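# Press the marked end of the ivory rocker switch down

## Task

Push the marked end of the ivory rocker switch down until it stays down on its own, with the switch still lying flat. When done, the robot must not be touching the switch. Any drink can, parts box or small stack bin must remain upright.

## Robot and tools

Robot: two arms, left_arm and right_arm, each with six joints and a gripper. Joint order, used in every row and every per-joint list in results: waist, shoulder, elbow, wrist pitch, wrist yaw, wrist roll. Stated ranges in rad: waist -2.618 to 3.054, shoulder 0.000 to 3.142, elbow 0.000 to 3.142, wrist pitch -1.571 to 1.571, wrist yaw -1.571 to 1.571, wrist roll -2.094 to 2.094. The true ends may differ by up to 0.059 rad.

Frame: all hand positions (metres) and orientations (end_effector_quat_wxyz) are in the scene frame. Its origin sits at table-top height, halfway between the nominal arm bases; +x points out over the table, +z up, and left_arm is on the +y side. Left and right in the camera images do not follow the arm names. Real bases are offset from nominal, and printed hand poses can be a few cm off, more at long reach. Gripper: fingers point along its +z, open and close along its y; end_effector_position is the point between the pads, about 1 cm short of the fingertips.

The row: every motion command is one row of 14 numbers, each in [-1, 1], always for both arms: left_arm waist, shoulder, elbow, wrist pitch, wrist yaw, wrist roll, opening, then the same seven for right_arm. The six joint numbers are offsets, not poses: they count from the arm's Joint targets as reported when the action (or move) begins, not from the previous row. Scale: 1.0 equals 2.224 rad for waist, shoulder and elbow, and 8.485 rad for the three wrist joints. Sending the same offset again moves the joint further. To keep an arm still, send 0 for its joints. Opening is absolute, not an offset: +1 fully open, -1 closed; resend the current value to leave a gripper unchanged, since 0 means half open.

execute_actions: actions is a list of actions; each action is a table of up to 15 rows, one row per 1/30 s control step, and a short table repeats its last row to fill 15 steps. An empty list just reports state and images. An action is rejected for both arms if it would push a joint more than 0.059 rad outside its range; a malformed or out-of-range first action rejects the whole call. cameras: list of names, ["all"], or [] for none.

move: target is one row or a list of up to 15 rows; every row's offsets count from the same Joint targets at the call's start. speed in rad/s (0.01 to 12.57, default 0.5) caps the joint that travels farthest; one number or one per target. blend in rad rounds corners of a list. opening_speed (0.2 or more, per second on the -1 to +1 scale) makes the fingers change gradually. blocking=false returns after about 0.5 s while the move continues. Paths ignore obstacles and the other arm. The result adds a move: line such as done, off_target (resting more than 0.035 rad from target), moving, held or fault, plus limits=held if steps were withheld. done does not mean nothing was touched.

wait: seconds from 0 to 10; arms hold their last command. stop: brakes a running move (needs some room). zoom_image: camera is cam_head_left or cam_head_right; region [x0, y0, x1, y1] in image pixels from the top-left, at most 504 by 504. finished_scene: scene is the current scene's number; it ends the scene irreversibly, so only call it once the switch stays down and the hand is clear.

Results: Joint positions and Joint velocities per arm (rad, rad/s), with the finger-pad gap last (m; 0.094 fully open). Joint targets are the base for your next offsets. grip_measured uses the opening scale. Tool commands shows current gripper commands. Joint torques follow joint order; positive means toward larger angles; joints 1 to 3 wrap at ±28 N m. Action calls also list joint positions at some control steps. Other lines: joint sent to its limit; joint command not followed (clearance check altered targets); MOTOR HOT near 75 °C; an OVER-TEMPERATURE FAULT folds that arm away for the rest of the scene.

Motion limits: each joint's target cannot lead its measured angle by more than 0.339 rad (first three joints) or 2.2 rad (wrists), and targets that would move the gripper over 200 mm from where it is get scaled back, so big moves take several actions. Leftover motion may need recommanding.

Cameras: cam_head_left and cam_head_right, 896x504, head-mounted and looking down at the table. The calibration's T_world_to_cam maps scene-frame points into each camera; expect a few mm to cm of error.

What to avoid: fast contact, slamming or hard pushing on the switch; pressing toward a pose it cannot reach (heats motors); contact between the two arms; knocking over the can, box or bin; anything leaving the table. Approach the marked end from above slowly, press just enough to latch it, then lift and move clear so nothing touches the switch.

Each tool is called after "Emit:" by a JSON object that holds its "method" and its "body".

## Session

Emit:
{"method": "execute_actions", "body": {"actions": [], "cameras": ["all"]}}

Scene clock: 0.00 s.
left_arm: end_effector_position=(+0.4286, +0.2967, +0.1025) grip_measured=+1.000 end_effector_quat_wxyz=(+0.594, -0.058, +0.801, +0.043) | right_arm: end_effector_position=(+0.4064, -0.2592, +0.1034) grip_measured=+1.000 end_effector_quat_wxyz=(+0.590, +0.008, +0.807, -0.016)
Joint positions: left_arm=[0.015 1.55 0.343 0.908 -0.141 -0.044 0.094] | right_arm=[-0.012 1.559 0.377 0.875 -0.004 -0.019 0.094]
Joint velocities: within noise
Joint torques (N m): no reading
Heat: left arm: 25 °C; right arm: 29 °C.
Joint targets: left_arm=[0.015 1.542 0.352 0.915 -0.142 -0.045] | right_arm=[-0.012 1.552 0.383 0.873 -0.004 -0.019]
Tool commands: left_gripper/opening=+1.0 right_gripper/opening=+1.0

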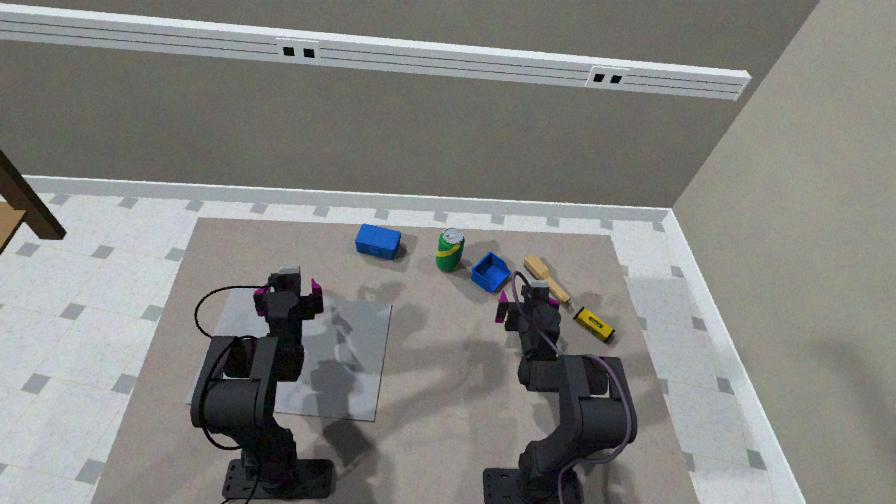

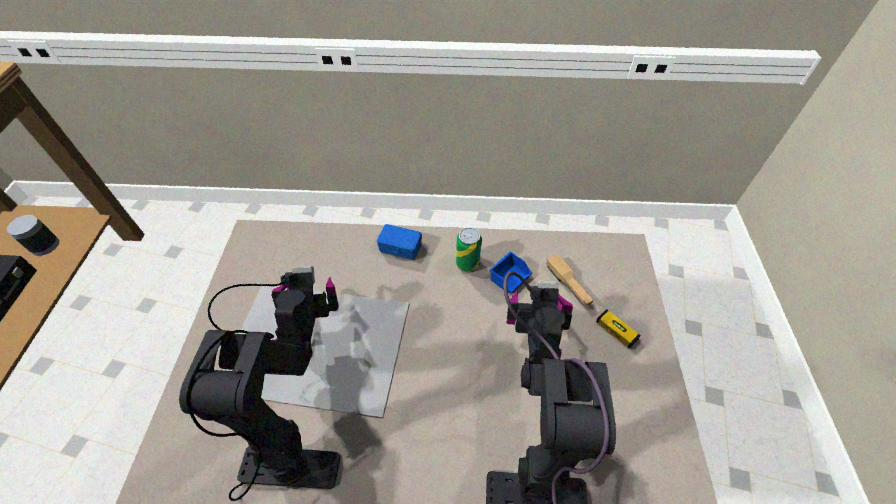

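Emit:
{"method": "zoom_image", "body": {"camera": "cam_head_left", "region": [180, 210, 420, 430]}}

Emit:
{"method": "zoom_image", "body": {"camera": "cam_head_left", "region": [400, 210, 700, 430]}}

Emit:
{"method": "zoom_image", "body": {"camera": "cam_head_right", "region": [180, 210, 420, 430]}}

Emit:
{"method": "zoom_image", "body": {"camera": "cam_head_right", "region": [420, 210, 720, 430]}}

Scaled by 2.100 from the camera's 896x504 image, which has a finer 1280x720 frame.

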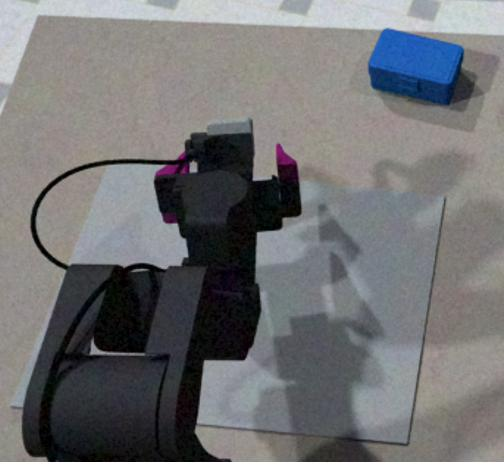

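Scaled by 1.680 from the camera's 896x504 image, which has a finer 1280x720 frame.

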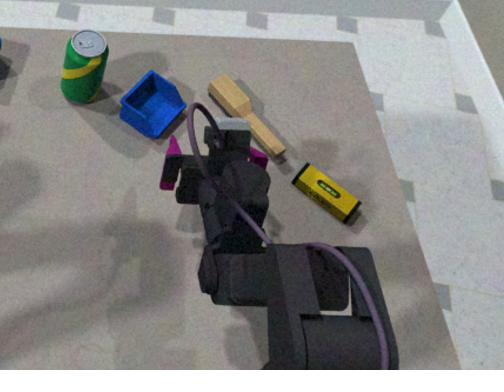

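Scaled by 2.100 from the camera's 896x504 image, which has a finer 1280x720 frame.

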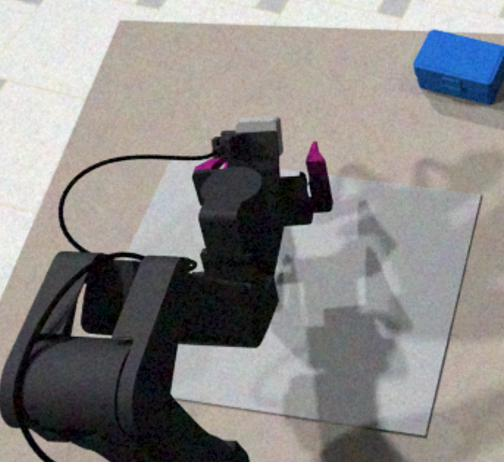

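Scaled by 1.680 from the camera's 896x504 image, which has a finer 1280x720 frame.

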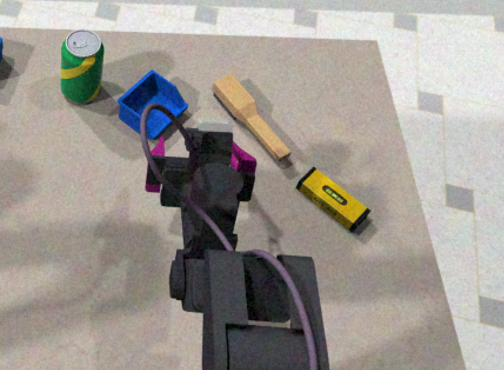

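Emit:
{"method": "zoom_image", "body": {"camera": "cam_head_right", "region": [260, 260, 420, 420]}}

Emit:
{"method": "zoom_image", "body": {"camera": "cam_head_right", "region": [400, 220, 700, 500]}}

Emit:
{"method": "zoom_image", "body": {"camera": "cam_head_left", "region": [90, 280, 350, 504]}}

Scaled by 3.150 from the camera's 896x504 image, which has a finer 1280x720 frame.

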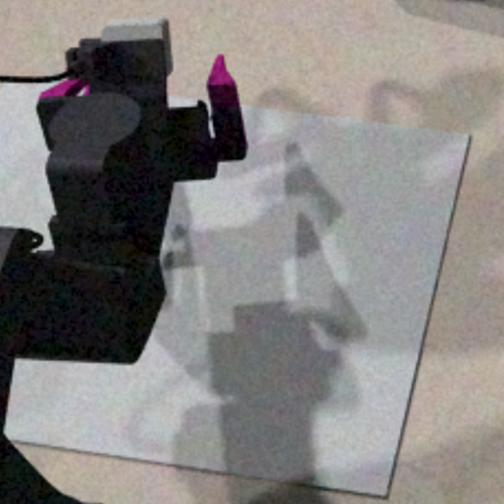

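Scaled by 1.680 from the camera's 896x504 image, which has a finer 1280x720 frame.

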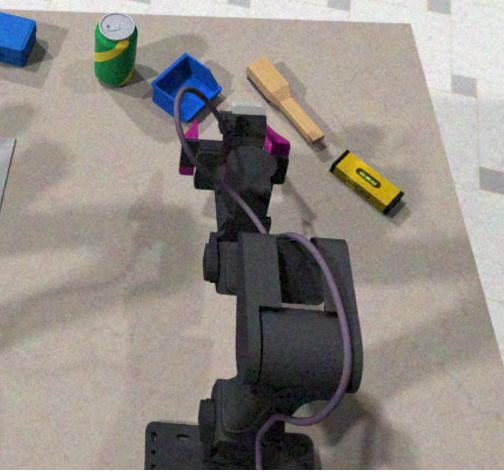

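Scaled by 1.938 from the camera's 896x504 image, which has a finer 1280x720 frame.

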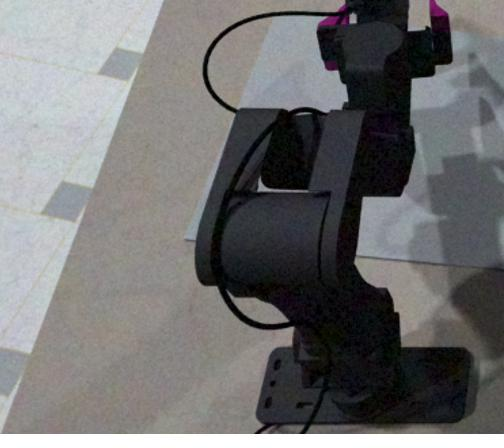

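Emit:
{"method": "move", "body": {"target": [0.27, 0, 0, 0, 0, 0, 1.0, 0, 0, 0, 0, 0, 0, 1.0], "speed": 0.6, "cameras": ["all"]}}

Scene clock: 14.50 s.
left_arm: end_effector_position=(+0.3467, +0.5136, +0.1025) grip_measured=+1.000 end_effector_quat_wxyz=(+0.555, -0.291, +0.749, +0.215) | right_arm: end_effector_position=(+0.4057, -0.2591, +0.1012) grip_measured=+1.000 end_effector_quat_wxyz=(+0.587, +0.008, +0.810, -0.016)
Joint positions: left_arm=[0.612 1.55 0.343 0.908 -0.14 -0.044 0.094] | right_arm=[-0.012 1.559 0.377 0.865 -0.004 -0.019 0.094]
Joint torques (N m): left_arm=[0.31 -5.31 6.63 2.26 -0.02 -0.03] | right_arm=[-0.01 -4.82 6.24 2.19 -0.01 -0.02]
Heat: left arm: 28 °C; right arm: 33 °C.
Joint targets: left_arm=[0.615 1.542 0.352 0.915 -0.142 -0.045] | right_arm=[-0.012 1.552 0.383 0.874 -0.004 -0.019]
move: done

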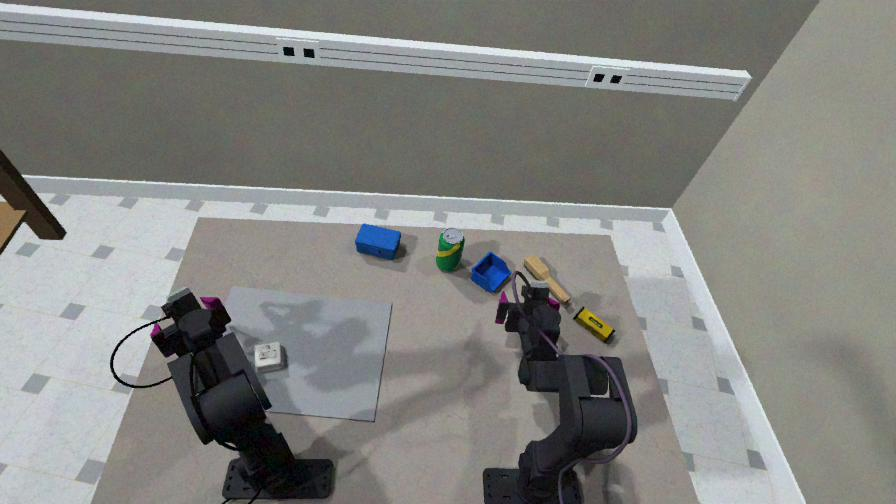

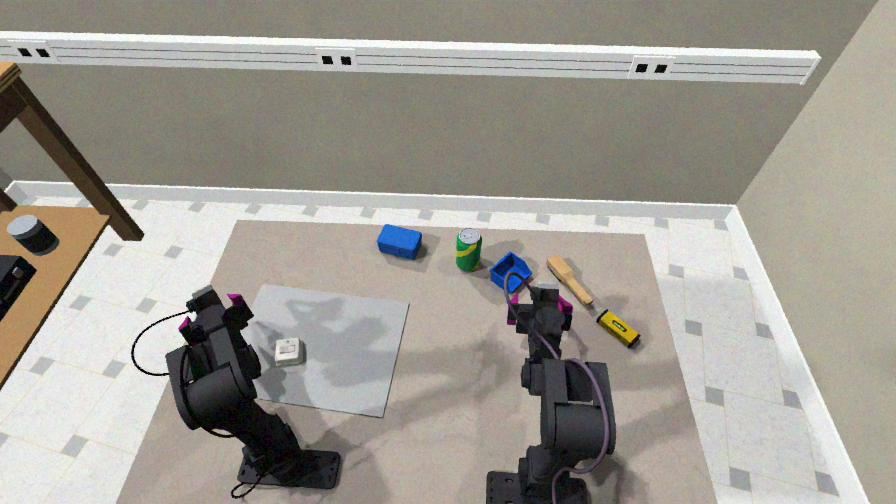

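Emit:
{"method": "zoom_image", "body": {"camera": "cam_head_left", "region": [235, 325, 305, 385]}}

Emit:
{"method": "zoom_image", "body": {"camera": "cam_head_right", "region": [255, 320, 325, 380]}}

Scaled by 7.200 from the camera's 896x504 image, which has a finer 1280x720 frame.

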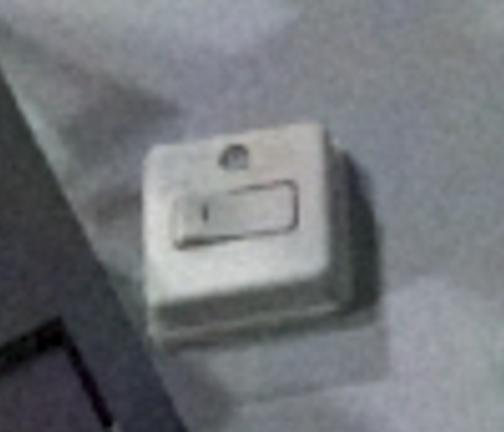

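Scaled by 7.200 from the camera's 896x504 image, which has a finer 1280x720 frame.

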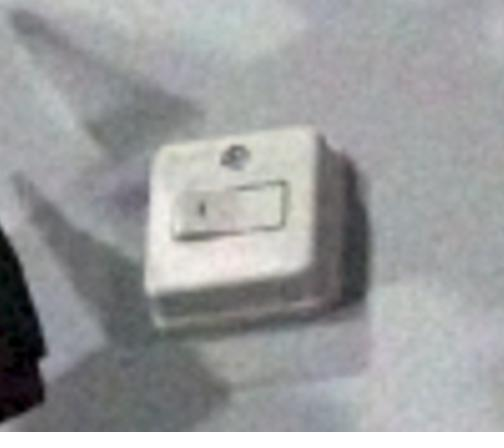

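Emit:
{"method": "move", "body": {"target": [0, -0.1349, 0, 0, 0, 0, -1.0, 0, 0, 0, 0, 0, 0, 1.0], "speed": 0.6, "cameras": []}}

Emit:
{"method": "move", "body": {"target": [0, 0, 0.1349, 0, 0, 0, -1.0, 0, 0, 0, 0, 0, 0, 1.0], "speed": 0.6, "cameras": []}}

Emit:
{"method": "move", "body": {"target": [0, 0, 0, 0.06, 0, 0, -1.0, 0, 0, 0, 0, 0, 0, 1.0], "speed": 0.6, "cameras": []}}

Emit:
{"method": "move", "body": {"target": [0, 0, 0, 0, 0.0583, 0, -1.0, 0, 0, 0, 0, 0, 0, 1.0], "speed": 0.6, "cameras": ["all"]}}

Scene clock: 21.10 s.
left_arm: end_effector_position=(+0.3377, +0.5075, +0.2105) grip_measured=-0.995 end_effector_quat_wxyz=(+0.663, -0.269, +0.656, +0.238) | right_arm: end_effector_position=(+0.4057, -0.2591, +0.1011) grip_measured=+1.000 end_effector_quat_wxyz=(+0.586, +0.008, +0.810, -0.016)
Joint positions: left_arm=[0.612 1.26 0.343 0.91 -0.14 -0.044 0] | right_arm=[-0.012 1.559 0.377 0.865 -0.004 -0.019 0.094]
Joint torques (N m): left_arm=[0.29 -4.68 7.86 2.24 -0.01 -0.04] | right_arm=[-0.01 -4.83 6.24 2.19 -0.01 -0.02]
Heat: left arm: 29 °C; right arm: 33 °C.
Joint targets: left_arm=[0.615 1.242 0.352 0.915 -0.142 -0.045] | right_arm=[-0.012 1.552 0.383 0.873 -0.004 -0.019]
move: done
No camera images: "cameras" was empty.

Scene clock: 22.00 s.
left_arm: end_effector_position=(+0.3600, +0.5226, +0.3433) grip_measured=-0.995 end_effector_quat_wxyz=(+0.756, -0.241, +0.551, +0.257) | right_arm: end_effector_position=(+0.4057, -0.2591, +0.1011) grip_measured=+1.000 end_effector_quat_wxyz=(+0.586, +0.008, +0.810, -0.016)
Joint positions: left_arm=[0.612 1.26 0.631 0.911 -0.14 -0.044 0] | right_arm=[-0.012 1.559 0.377 0.865 -0.004 -0.019 0.094]
Joint torques (N m): left_arm=[0.27 -5.37 9.96 2.04 0.03 -0.01] | right_arm=[-0.01 -4.82 6.23 2.19 -0.01 -0.03]
Heat: left arm: 29 °C; right arm: 34 °C.
Joint targets: left_arm=[0.615 1.242 0.652 0.915 -0.142 -0.045] | right_arm=[-0.012 1.552 0.383 0.873 -0.004 -0.019]
move: done
No camera images: "cameras" was empty.

Scene clock: 23.60 s.
left_arm: end_effector_position=(+0.3091, +0.4882, +0.4480) grip_measured=-0.995 end_effector_quat_wxyz=(+0.879, -0.182, +0.345, +0.276) | right_arm: end_effector_position=(+0.4057, -0.2591, +0.1011) grip_measured=+1.000 end_effector_quat_wxyz=(+0.586, +0.008, +0.810, -0.016)
Joint positions: left_arm=[0.612 1.26 0.631 1.408 -0.14 -0.044 0] | right_arm=[-0.012 1.559 0.377 0.865 -0.004 -0.019 0.094]
Joint torques (N m): left_arm=[0.23 -4.75 9.29 1.57 0.06 -0.04] | right_arm=[0.01 -4.83 6.23 2.2 -0.01 -0.03]
Heat: left arm: 29 °C; right arm: 34 °C.
Joint targets: left_arm=[0.615 1.242 0.652 1.424 -0.142 -0.045] | right_arm=[-0.012 1.552 0.383 0.873 -0.004 -0.019]
move: done
No camera images: "cameras" was empty.

Scene clock: 25.23 s.
left_arm: end_effector_position=(+0.3517, +0.4138, +0.4418) grip_measured=-0.995 end_effector_quat_wxyz=(+0.893, +0.032, +0.410, +0.182) | right_arm: end_effector_position=(+0.4057, -0.2591, +0.1011) grip_measured=+1.000 end_effector_quat_wxyz=(+0.586, +0.008, +0.810, -0.016)
Joint positions: left_arm=[0.612 1.26 0.631 1.409 0.348 -0.044 0] | right_arm=[-0.012 1.559 0.377 0.865 -0.004 -0.019 0.094]
Joint torques (N m): left_arm=[0.16 -4.78 9.28 1.55 -0.1 -0.02] | right_arm=[-0.01 -4.83 6.23 2.19 -0.01 -0.02]
Heat: left arm: 29 °C; right arm: 34 °C.
Joint targets: left_arm=[0.615 1.242 0.652 1.424 0.353 -0.045] | right_arm=[-0.012 1.552 0.383 0.873 -0.004 -0.019]
move: done

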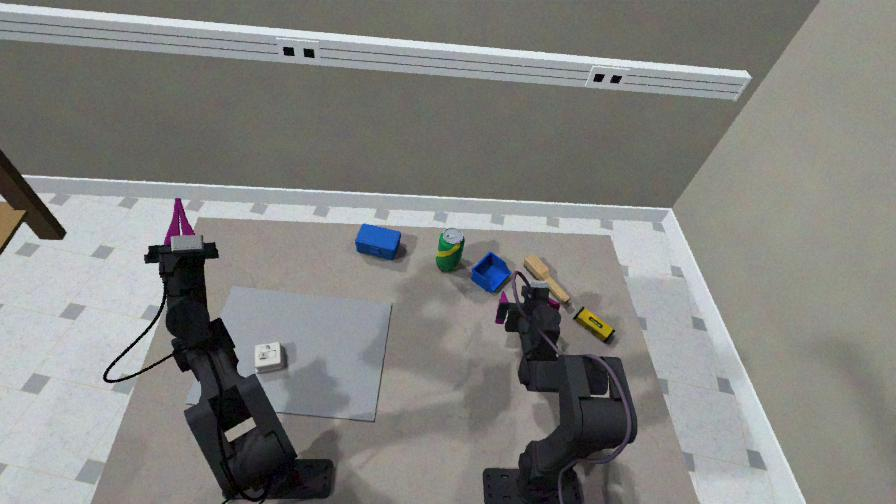

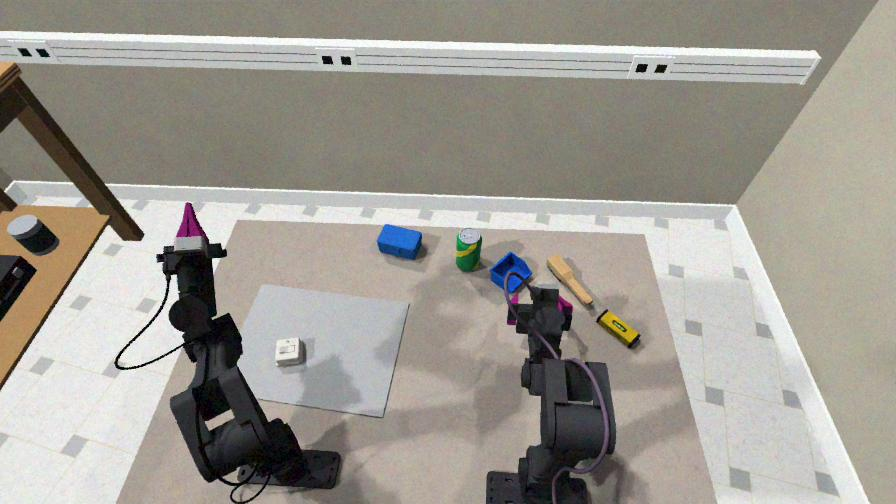

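Emit:
{"method": "zoom_image", "body": {"camera": "cam_head_left", "region": [140, 180, 220, 270]}}

Emit:
{"method": "zoom_image", "body": {"camera": "cam_head_right", "region": [150, 180, 230, 270]}}

Emit:
{"method": "zoom_image", "body": {"camera": "cam_head_left", "region": [250, 335, 290, 375]}}

Emit:
{"method": "zoom_image", "body": {"camera": "cam_head_right", "region": [270, 330, 310, 370]}}

Scaled by 5.600 from the camera's 896x504 image, which has a finer 1280x720 frame.

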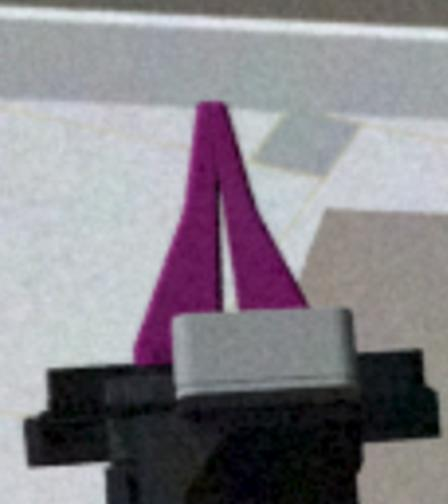

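Scaled by 5.600 from the camera's 896x504 image, which has a finer 1280x720 frame.

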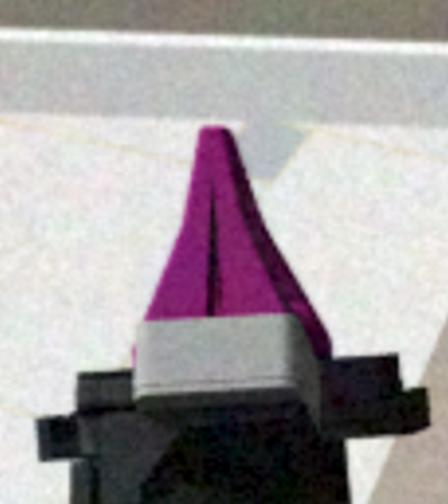

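Scaled by 12.600 from the camera's 896x504 image, which has a finer 1280x720 frame.

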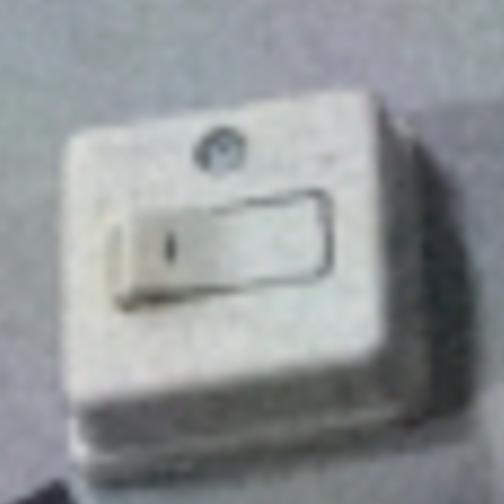

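Scaled by 12.600 from the camera's 896x504 image, which has a finer 1280x720 frame.

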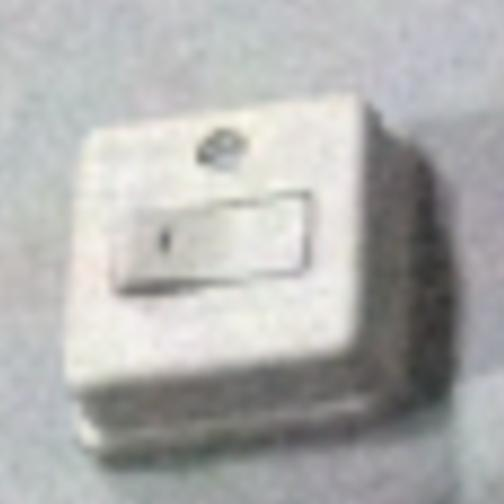

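Emit:
{"method": "move", "body": {"target": [-0.1349, 0.1313, 0.3262, -0.3345, -0.0416, 0.0053, -1.0, 0, 0, 0, 0, 0, 0, 1.0], "speed": 1.0, "cameras": ["all"]}}

Scene clock: 50.53 s.
left_arm: end_effector_position=(+0.2802, +0.3478, +0.1517) grip_measured=-0.995 end_effector_quat_wxyz=(-0.001, -0.156, +0.988, -0.005) | right_arm: end_effector_position=(+0.4057, -0.2591, +0.1011) grip_measured=+1.000 end_effector_quat_wxyz=(+0.586, +0.008, +0.810, -0.016)
Joint positions: left_arm=[0.321 1.519 1.349 -1.405 0.01 -0.011 0] | right_arm=[-0.012 1.559 0.377 0.865 -0.004 -0.019 0.094]
Joint torques (N m): left_arm=[-0.57 -3.97 9.51 0.45 -0.11 0.09] | right_arm=[-0.01 -4.83 6.22 2.2 -0.01 -0.02]
Heat: left arm: 29 °C; right arm: 36 °C.
Joint targets: left_arm=[0.315 1.534 1.377 -1.414 0.000 0.000] | right_arm=[-0.012 1.552 0.383 0.874 -0.004 -0.019]
move: done

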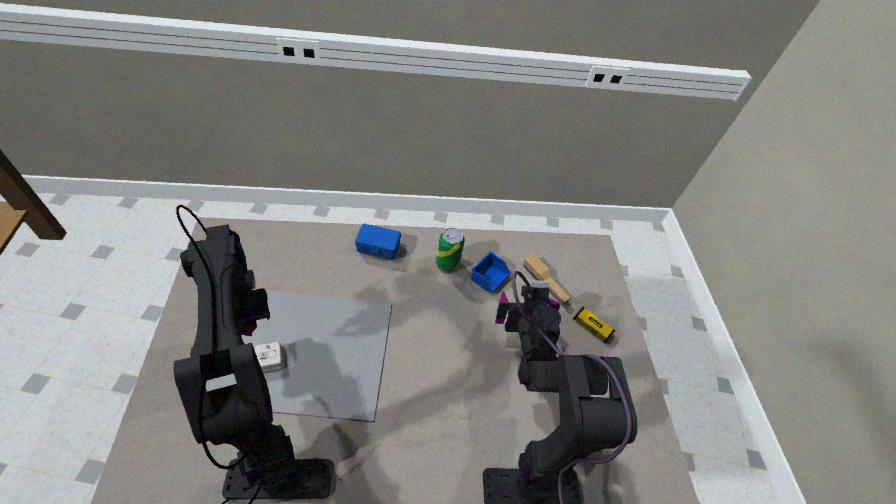

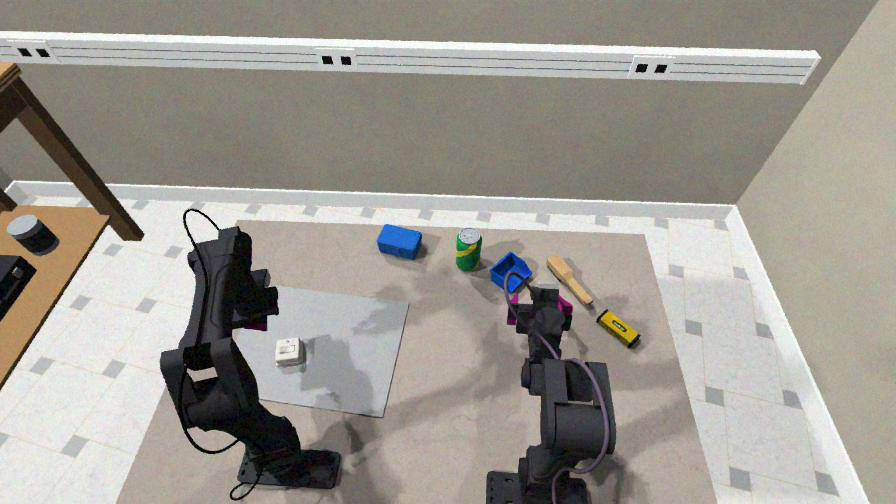

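Emit:
{"method": "zoom_image", "body": {"camera": "cam_head_left", "region": [220, 270, 320, 380]}}

Emit:
{"method": "zoom_image", "body": {"camera": "cam_head_right", "region": [220, 270, 320, 380]}}

Scaled by 4.582 from the camera's 896x504 image, which has a finer 1280x720 frame.

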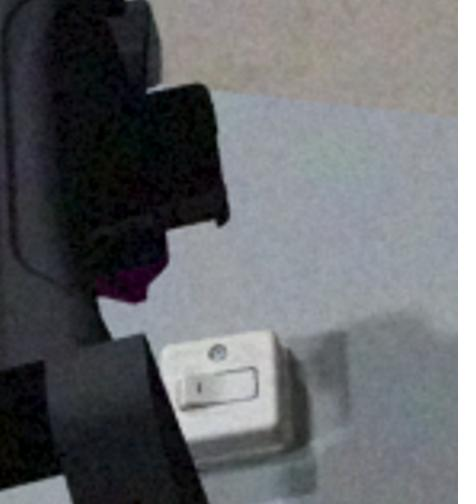

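Scaled by 4.582 from the camera's 896x504 image, which has a finer 1280x720 frame.

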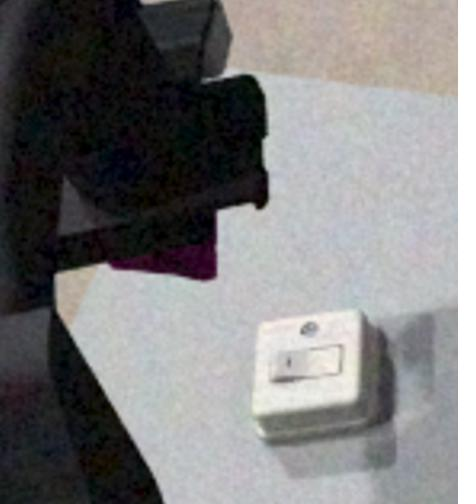

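Emit:
{"method": "move", "body": {"target": [-0.0054, 0.0166, -0.1199, 0.0359, 0, 0, -1.0, 0, 0, 0, 0, 0, 0, 1.0], "speed": 0.4, "cameras": ["all"]}}

Emit:
{"method": "zoom_image", "body": {"camera": "cam_head_left", "region": [220, 300, 310, 390]}}

Emit:
{"method": "zoom_image", "body": {"camera": "cam_head_right", "region": [230, 300, 320, 390]}}

Scene clock: 66.03 s.
left_arm: end_effector_position=(+0.2879, +0.3471, +0.0830) grip_measured=-0.995 end_effector_quat_wxyz=(+0.001, -0.151, +0.989, -0.005) | right_arm: end_effector_position=(+0.4057, -0.2591, +0.1010) grip_measured=+1.000 end_effector_quat_wxyz=(+0.586, +0.008, +0.810, -0.016)
Joint positions: left_arm=[0.309 1.559 1.114 -1.125 0.01 -0.011 0] | right_arm=[-0.012 1.559 0.377 0.864 -0.004 -0.019 0.094]
Joint torques (N m): left_arm=[-0.55 -4.51 6.31 0.69 -0.11 0.09] | right_arm=[-0.02 -4.83 6.22 2.2 -0.01 -0.02]
Heat: left arm: 29 °C; right arm: 36 °C.
Joint targets: left_arm=[0.303 1.571 1.111 -1.110 0.000 0.000] | right_arm=[-0.012 1.552 0.383 0.873 -0.004 -0.019]
move: done

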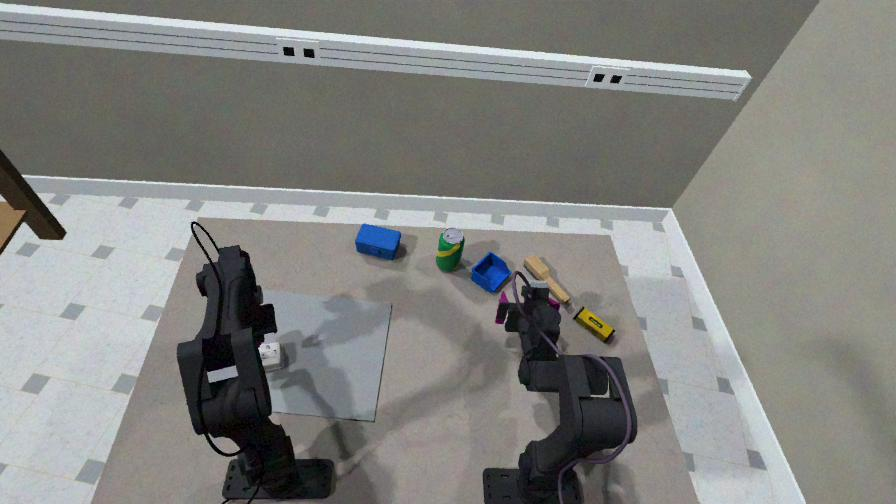

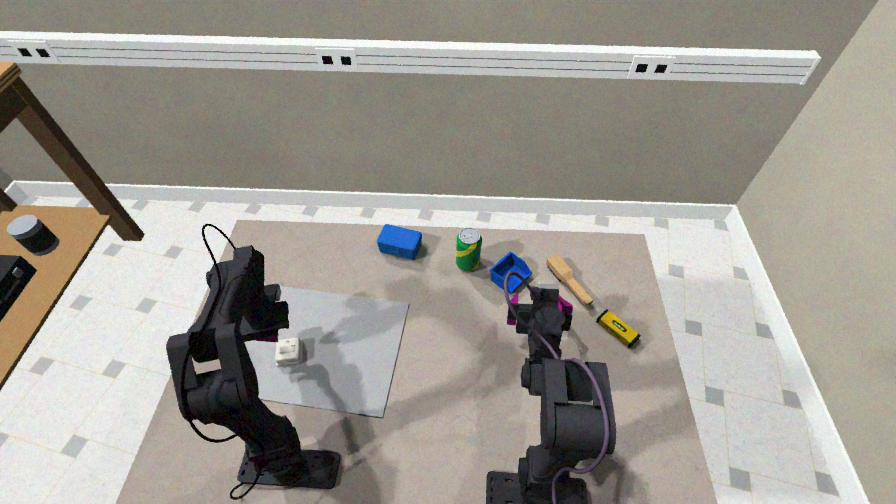

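Scaled by 5.600 from the camera's 896x504 image, which has a finer 1280x720 frame.

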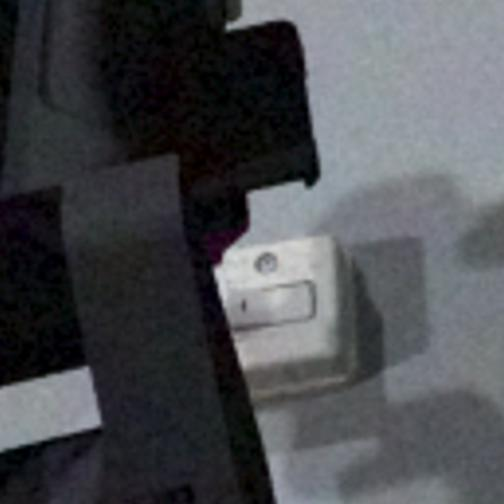

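Scaled by 5.600 from the camera's 896x504 image, which has a finer 1280x720 frame.

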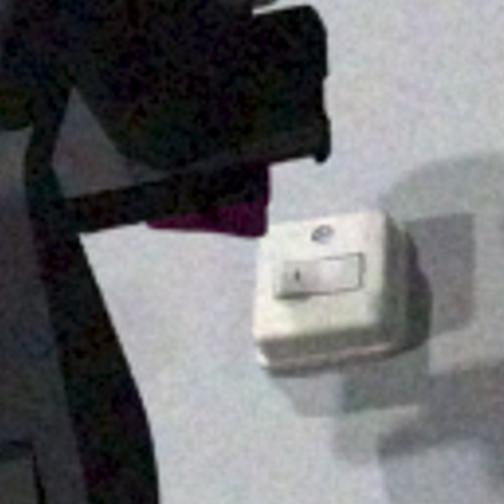

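Emit:
{"method": "move", "body": {"target": [0, 0.0099, -0.0402, 0.01315, 0, 0, -1.0, 0, 0, 0, 0, 0, 0, 1.0], "speed": 0.15, "cameras": ["all"]}}

Emit:
{"method": "zoom_image", "body": {"camera": "cam_head_right", "region": [250, 310, 320, 380]}}

Emit:
{"method": "zoom_image", "body": {"camera": "cam_head_left", "region": [230, 310, 300, 380]}}

Scene clock: 78.03 s.
left_arm: end_effector_position=(+0.2874, +0.3469, +0.0571) grip_measured=-0.995 end_effector_quat_wxyz=(+0.004, -0.151, +0.989, -0.004) | right_arm: end_effector_position=(+0.4057, -0.2591, +0.1010) grip_measured=+1.000 end_effector_quat_wxyz=(+0.586, +0.008, +0.810, -0.016)
Joint positions: left_arm=[0.309 1.578 1.027 -1.013 0.01 -0.011 0] | right_arm=[-0.012 1.559 0.377 0.864 -0.004 -0.019 0.094]
Joint torques (N m): left_arm=[-0.59 -4.31 5.93 0.69 -0.09 0.07] | right_arm=[-0.01 -4.83 6.24 2.2 -0.01 -0.03]
Heat: left arm: 28 °C; right arm: 37 °C.
Joint targets: left_arm=[0.303 1.592 1.021 -0.998 0.000 0.000] | right_arm=[-0.012 1.552 0.383 0.873 -0.004 -0.019]
move: done

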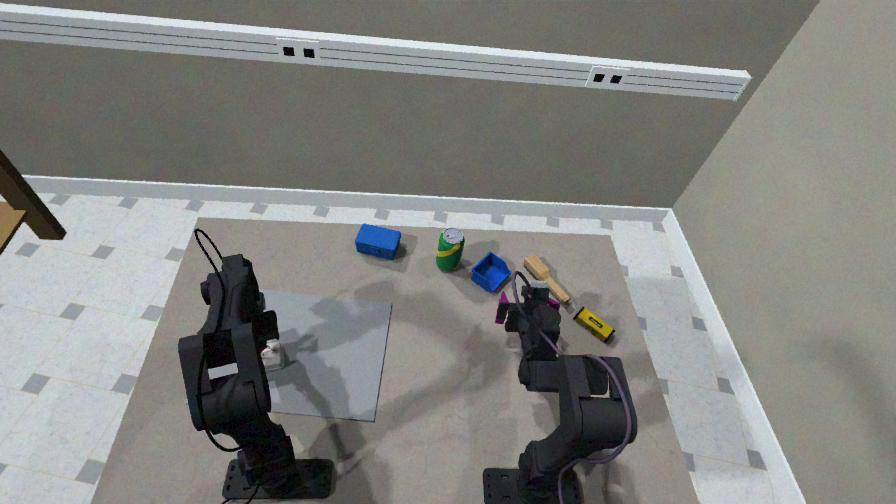

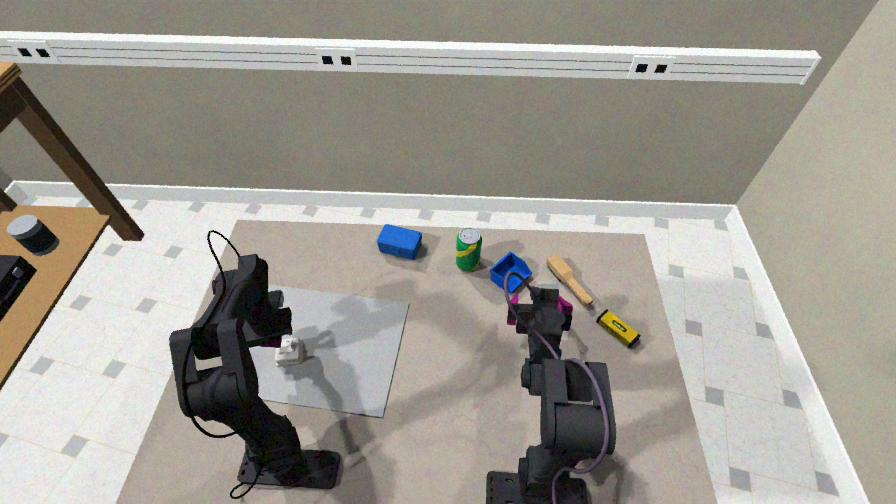

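Scaled by 7.200 from the camera's 896x504 image, which has a finer 1280x720 frame.

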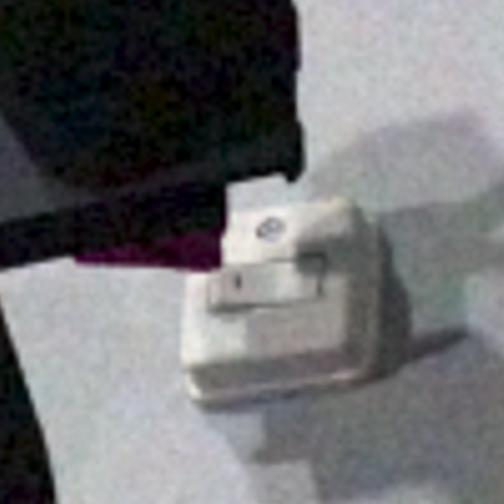

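Scaled by 7.200 from the camera's 896x504 image, which has a finer 1280x720 frame.

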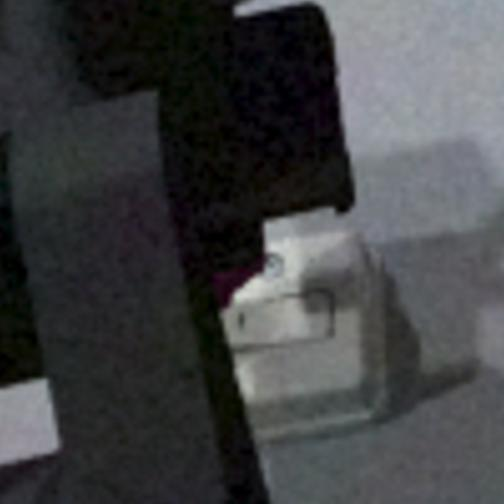

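Emit:
{"method": "move", "body": {"target": [0, 0.00543, -0.0129, 0.00481, 0, 0, -1.0, 0, 0, 0, 0, 0, 0, 1.0], "speed": 0.08, "cameras": ["all"]}}

Emit:
{"method": "zoom_image", "body": {"camera": "cam_head_right", "region": [250, 310, 320, 380]}}

Scene clock: 81.37 s.
left_arm: end_effector_position=(+0.2873, +0.3469, +0.0476) grip_measured=-0.995 end_effector_quat_wxyz=(+0.004, -0.151, +0.989, -0.004) | right_arm: end_effector_position=(+0.4057, -0.2591, +0.1010) grip_measured=+1.000 end_effector_quat_wxyz=(+0.586, +0.008, +0.810, -0.016)
Joint positions: left_arm=[0.309 1.589 0.999 -0.973 0.01 -0.011 0] | right_arm=[-0.012 1.559 0.377 0.864 -0.004 -0.019 0.094]
Joint torques (N m): left_arm=[-0.68 -4.38 5.91 0.7 -0.11 0.06] | right_arm=[0.01 -4.83 6.24 2.2 -0.01 -0.02]
Heat: left arm: 27 °C; right arm: 37 °C.
Joint targets: left_arm=[0.303 1.605 0.993 -0.957 0.000 0.000] | right_arm=[-0.012 1.552 0.383 0.873 -0.004 -0.019]
move: done

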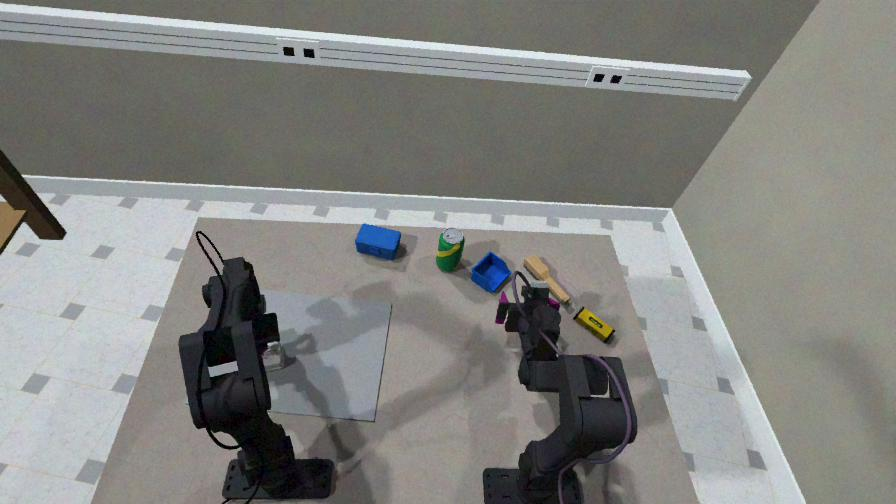

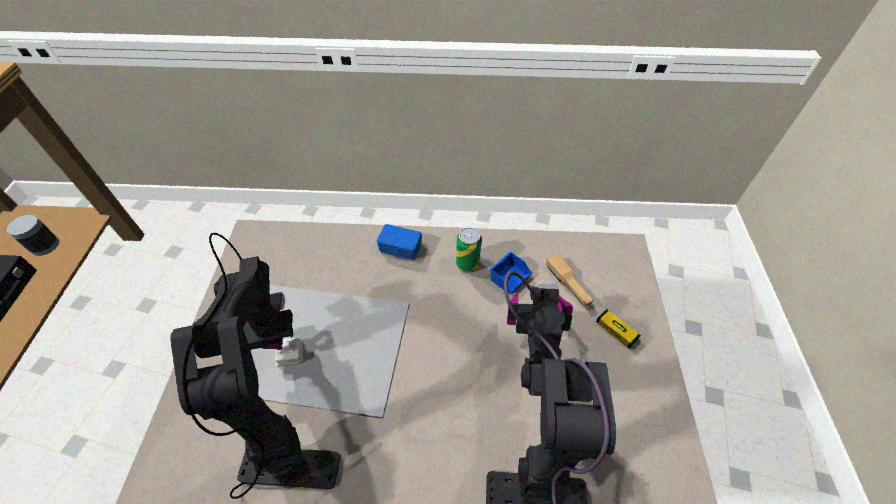

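Scaled by 7.200 from the camera's 896x504 image, which has a finer 1280x720 frame.

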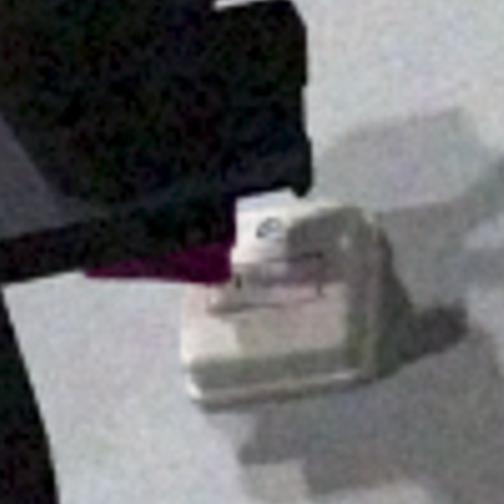

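Emit:
{"method": "move", "body": {"target": [0, 0.00217, -0.00517, 0.00192, 0, 0, -1.0, 0, 0, 0, 0, 0, 0, 1.0], "speed": 0.08, "cameras": []}}

Emit:
{"method": "move", "body": {"target": [0, 0.00217, -0.00517, 0.00192, 0, 0, -1.0, 0, 0, 0, 0, 0, 0, 1.0], "speed": 0.08, "cameras": []}}

Scene clock: 84.33 s.
left_arm: end_effector_position=(+0.2878, +0.3470, +0.0450) grip_measured=-0.995 end_effector_quat_wxyz=(+0.007, -0.151, +0.989, -0.004) | right_arm: end_effector_position=(+0.4057, -0.2591, +0.1010) grip_measured=+1.000 end_effector_quat_wxyz=(+0.586, +0.008, +0.810, -0.016)
Joint positions: left_arm=[0.309 1.589 0.988 -0.957 0.01 -0.011 0] | right_arm=[-0.012 1.559 0.377 0.864 -0.004 -0.019 0.094]
Joint torques (N m): left_arm=[-0.55 -3.93 5.86 0.68 -0.09 0.09] | right_arm=[0.01 -4.82 6.23 2.2 -0.01 -0.03]
Heat: left arm: 27 °C; right arm: 37 °C.
Joint targets: left_arm=[0.303 1.609 0.981 -0.941 0.000 0.000] | right_arm=[-0.012 1.552 0.383 0.873 -0.004 -0.019]
move: done
No camera images: "cameras" was empty.

Scene clock: 85.03 s.
left_arm: end_effector_position=(+0.2879, +0.3471, +0.0429) grip_measured=-0.995 end_effector_quat_wxyz=(+0.006, -0.150, +0.989, -0.004) | right_arm: end_effector_position=(+0.4057, -0.2591, +0.1010) grip_measured=+1.000 end_effector_quat_wxyz=(+0.586, +0.008, +0.810, -0.016)
Joint positions: left_arm=[0.309 1.595 0.985 -0.95 0.01 -0.01 0] | right_arm=[-0.012 1.559 0.377 0.864 -0.004 -0.019 0.094]
Joint torques (N m): left_arm=[-0.65 -4.01 5.08 0.82 -0.1 0.07] | right_arm=[-0.01 -4.82 6.24 2.2 -0.01 -0.03]
Heat: left arm: 27 °C; right arm: 37 °C.
Joint targets: left_arm=[0.303 1.614 0.970 -0.925 0.000 0.000] | right_arm=[-0.012 1.552 0.383 0.873 -0.004 -0.019]
move: done
No camera images: "cameras" was empty.

Emit:
{"method": "move", "body": {"target": [0, 0.00217, -0.00517, 0.00192, 0, 0, -1.0, 0, 0, 0, 0, 0, 0, 1.0], "speed": 0.08, "cameras": ["all"]}}

Emit:
{"method": "zoom_image", "body": {"camera": "cam_head_right", "region": [250, 310, 320, 380]}}

Scene clock: 87.00 s.
left_arm: end_effector_position=(+0.2868, +0.3483, +0.0371) grip_measured=-0.995 end_effector_quat_wxyz=(+0.005, -0.150, +0.989, +0.000) | right_arm: end_effector_position=(+0.4057, -0.2591, +0.1010) grip_measured=+1.000 end_effector_quat_wxyz=(+0.586, +0.008, +0.810, -0.016)
Joint positions: left_arm=[0.309 1.602 0.967 -0.926 0.002 -0.01 0] | right_arm=[-0.012 1.559 0.377 0.864 -0.004 -0.019 0.094]
Joint torques (N m): left_arm=[-0.58 -4.22 5.67 0.71 0.01 0.06] | right_arm=[-0.01 -4.82 6.24 2.2 -0.01 -0.02]
Heat: left arm: 27 °C; right arm: 37 °C.
Joint targets: left_arm=[0.303 1.619 0.958 -0.908 0.000 0.000] | right_arm=[-0.012 1.552 0.383 0.873 -0.004 -0.019]
move: done

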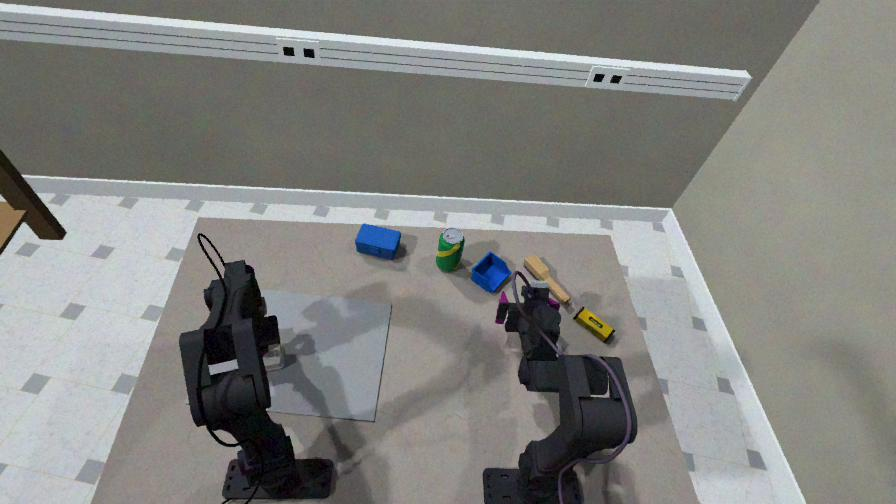

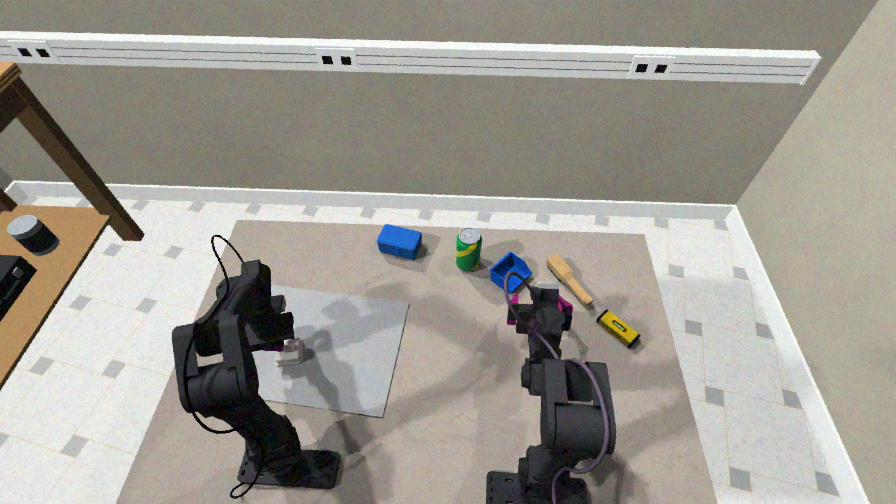

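Scaled by 7.200 from the camera's 896x504 image, which has a finer 1280x720 frame.

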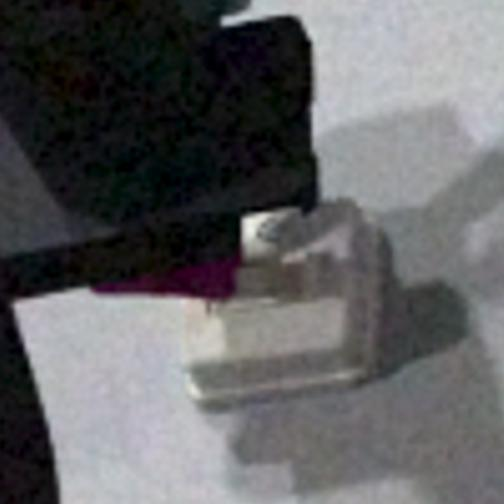

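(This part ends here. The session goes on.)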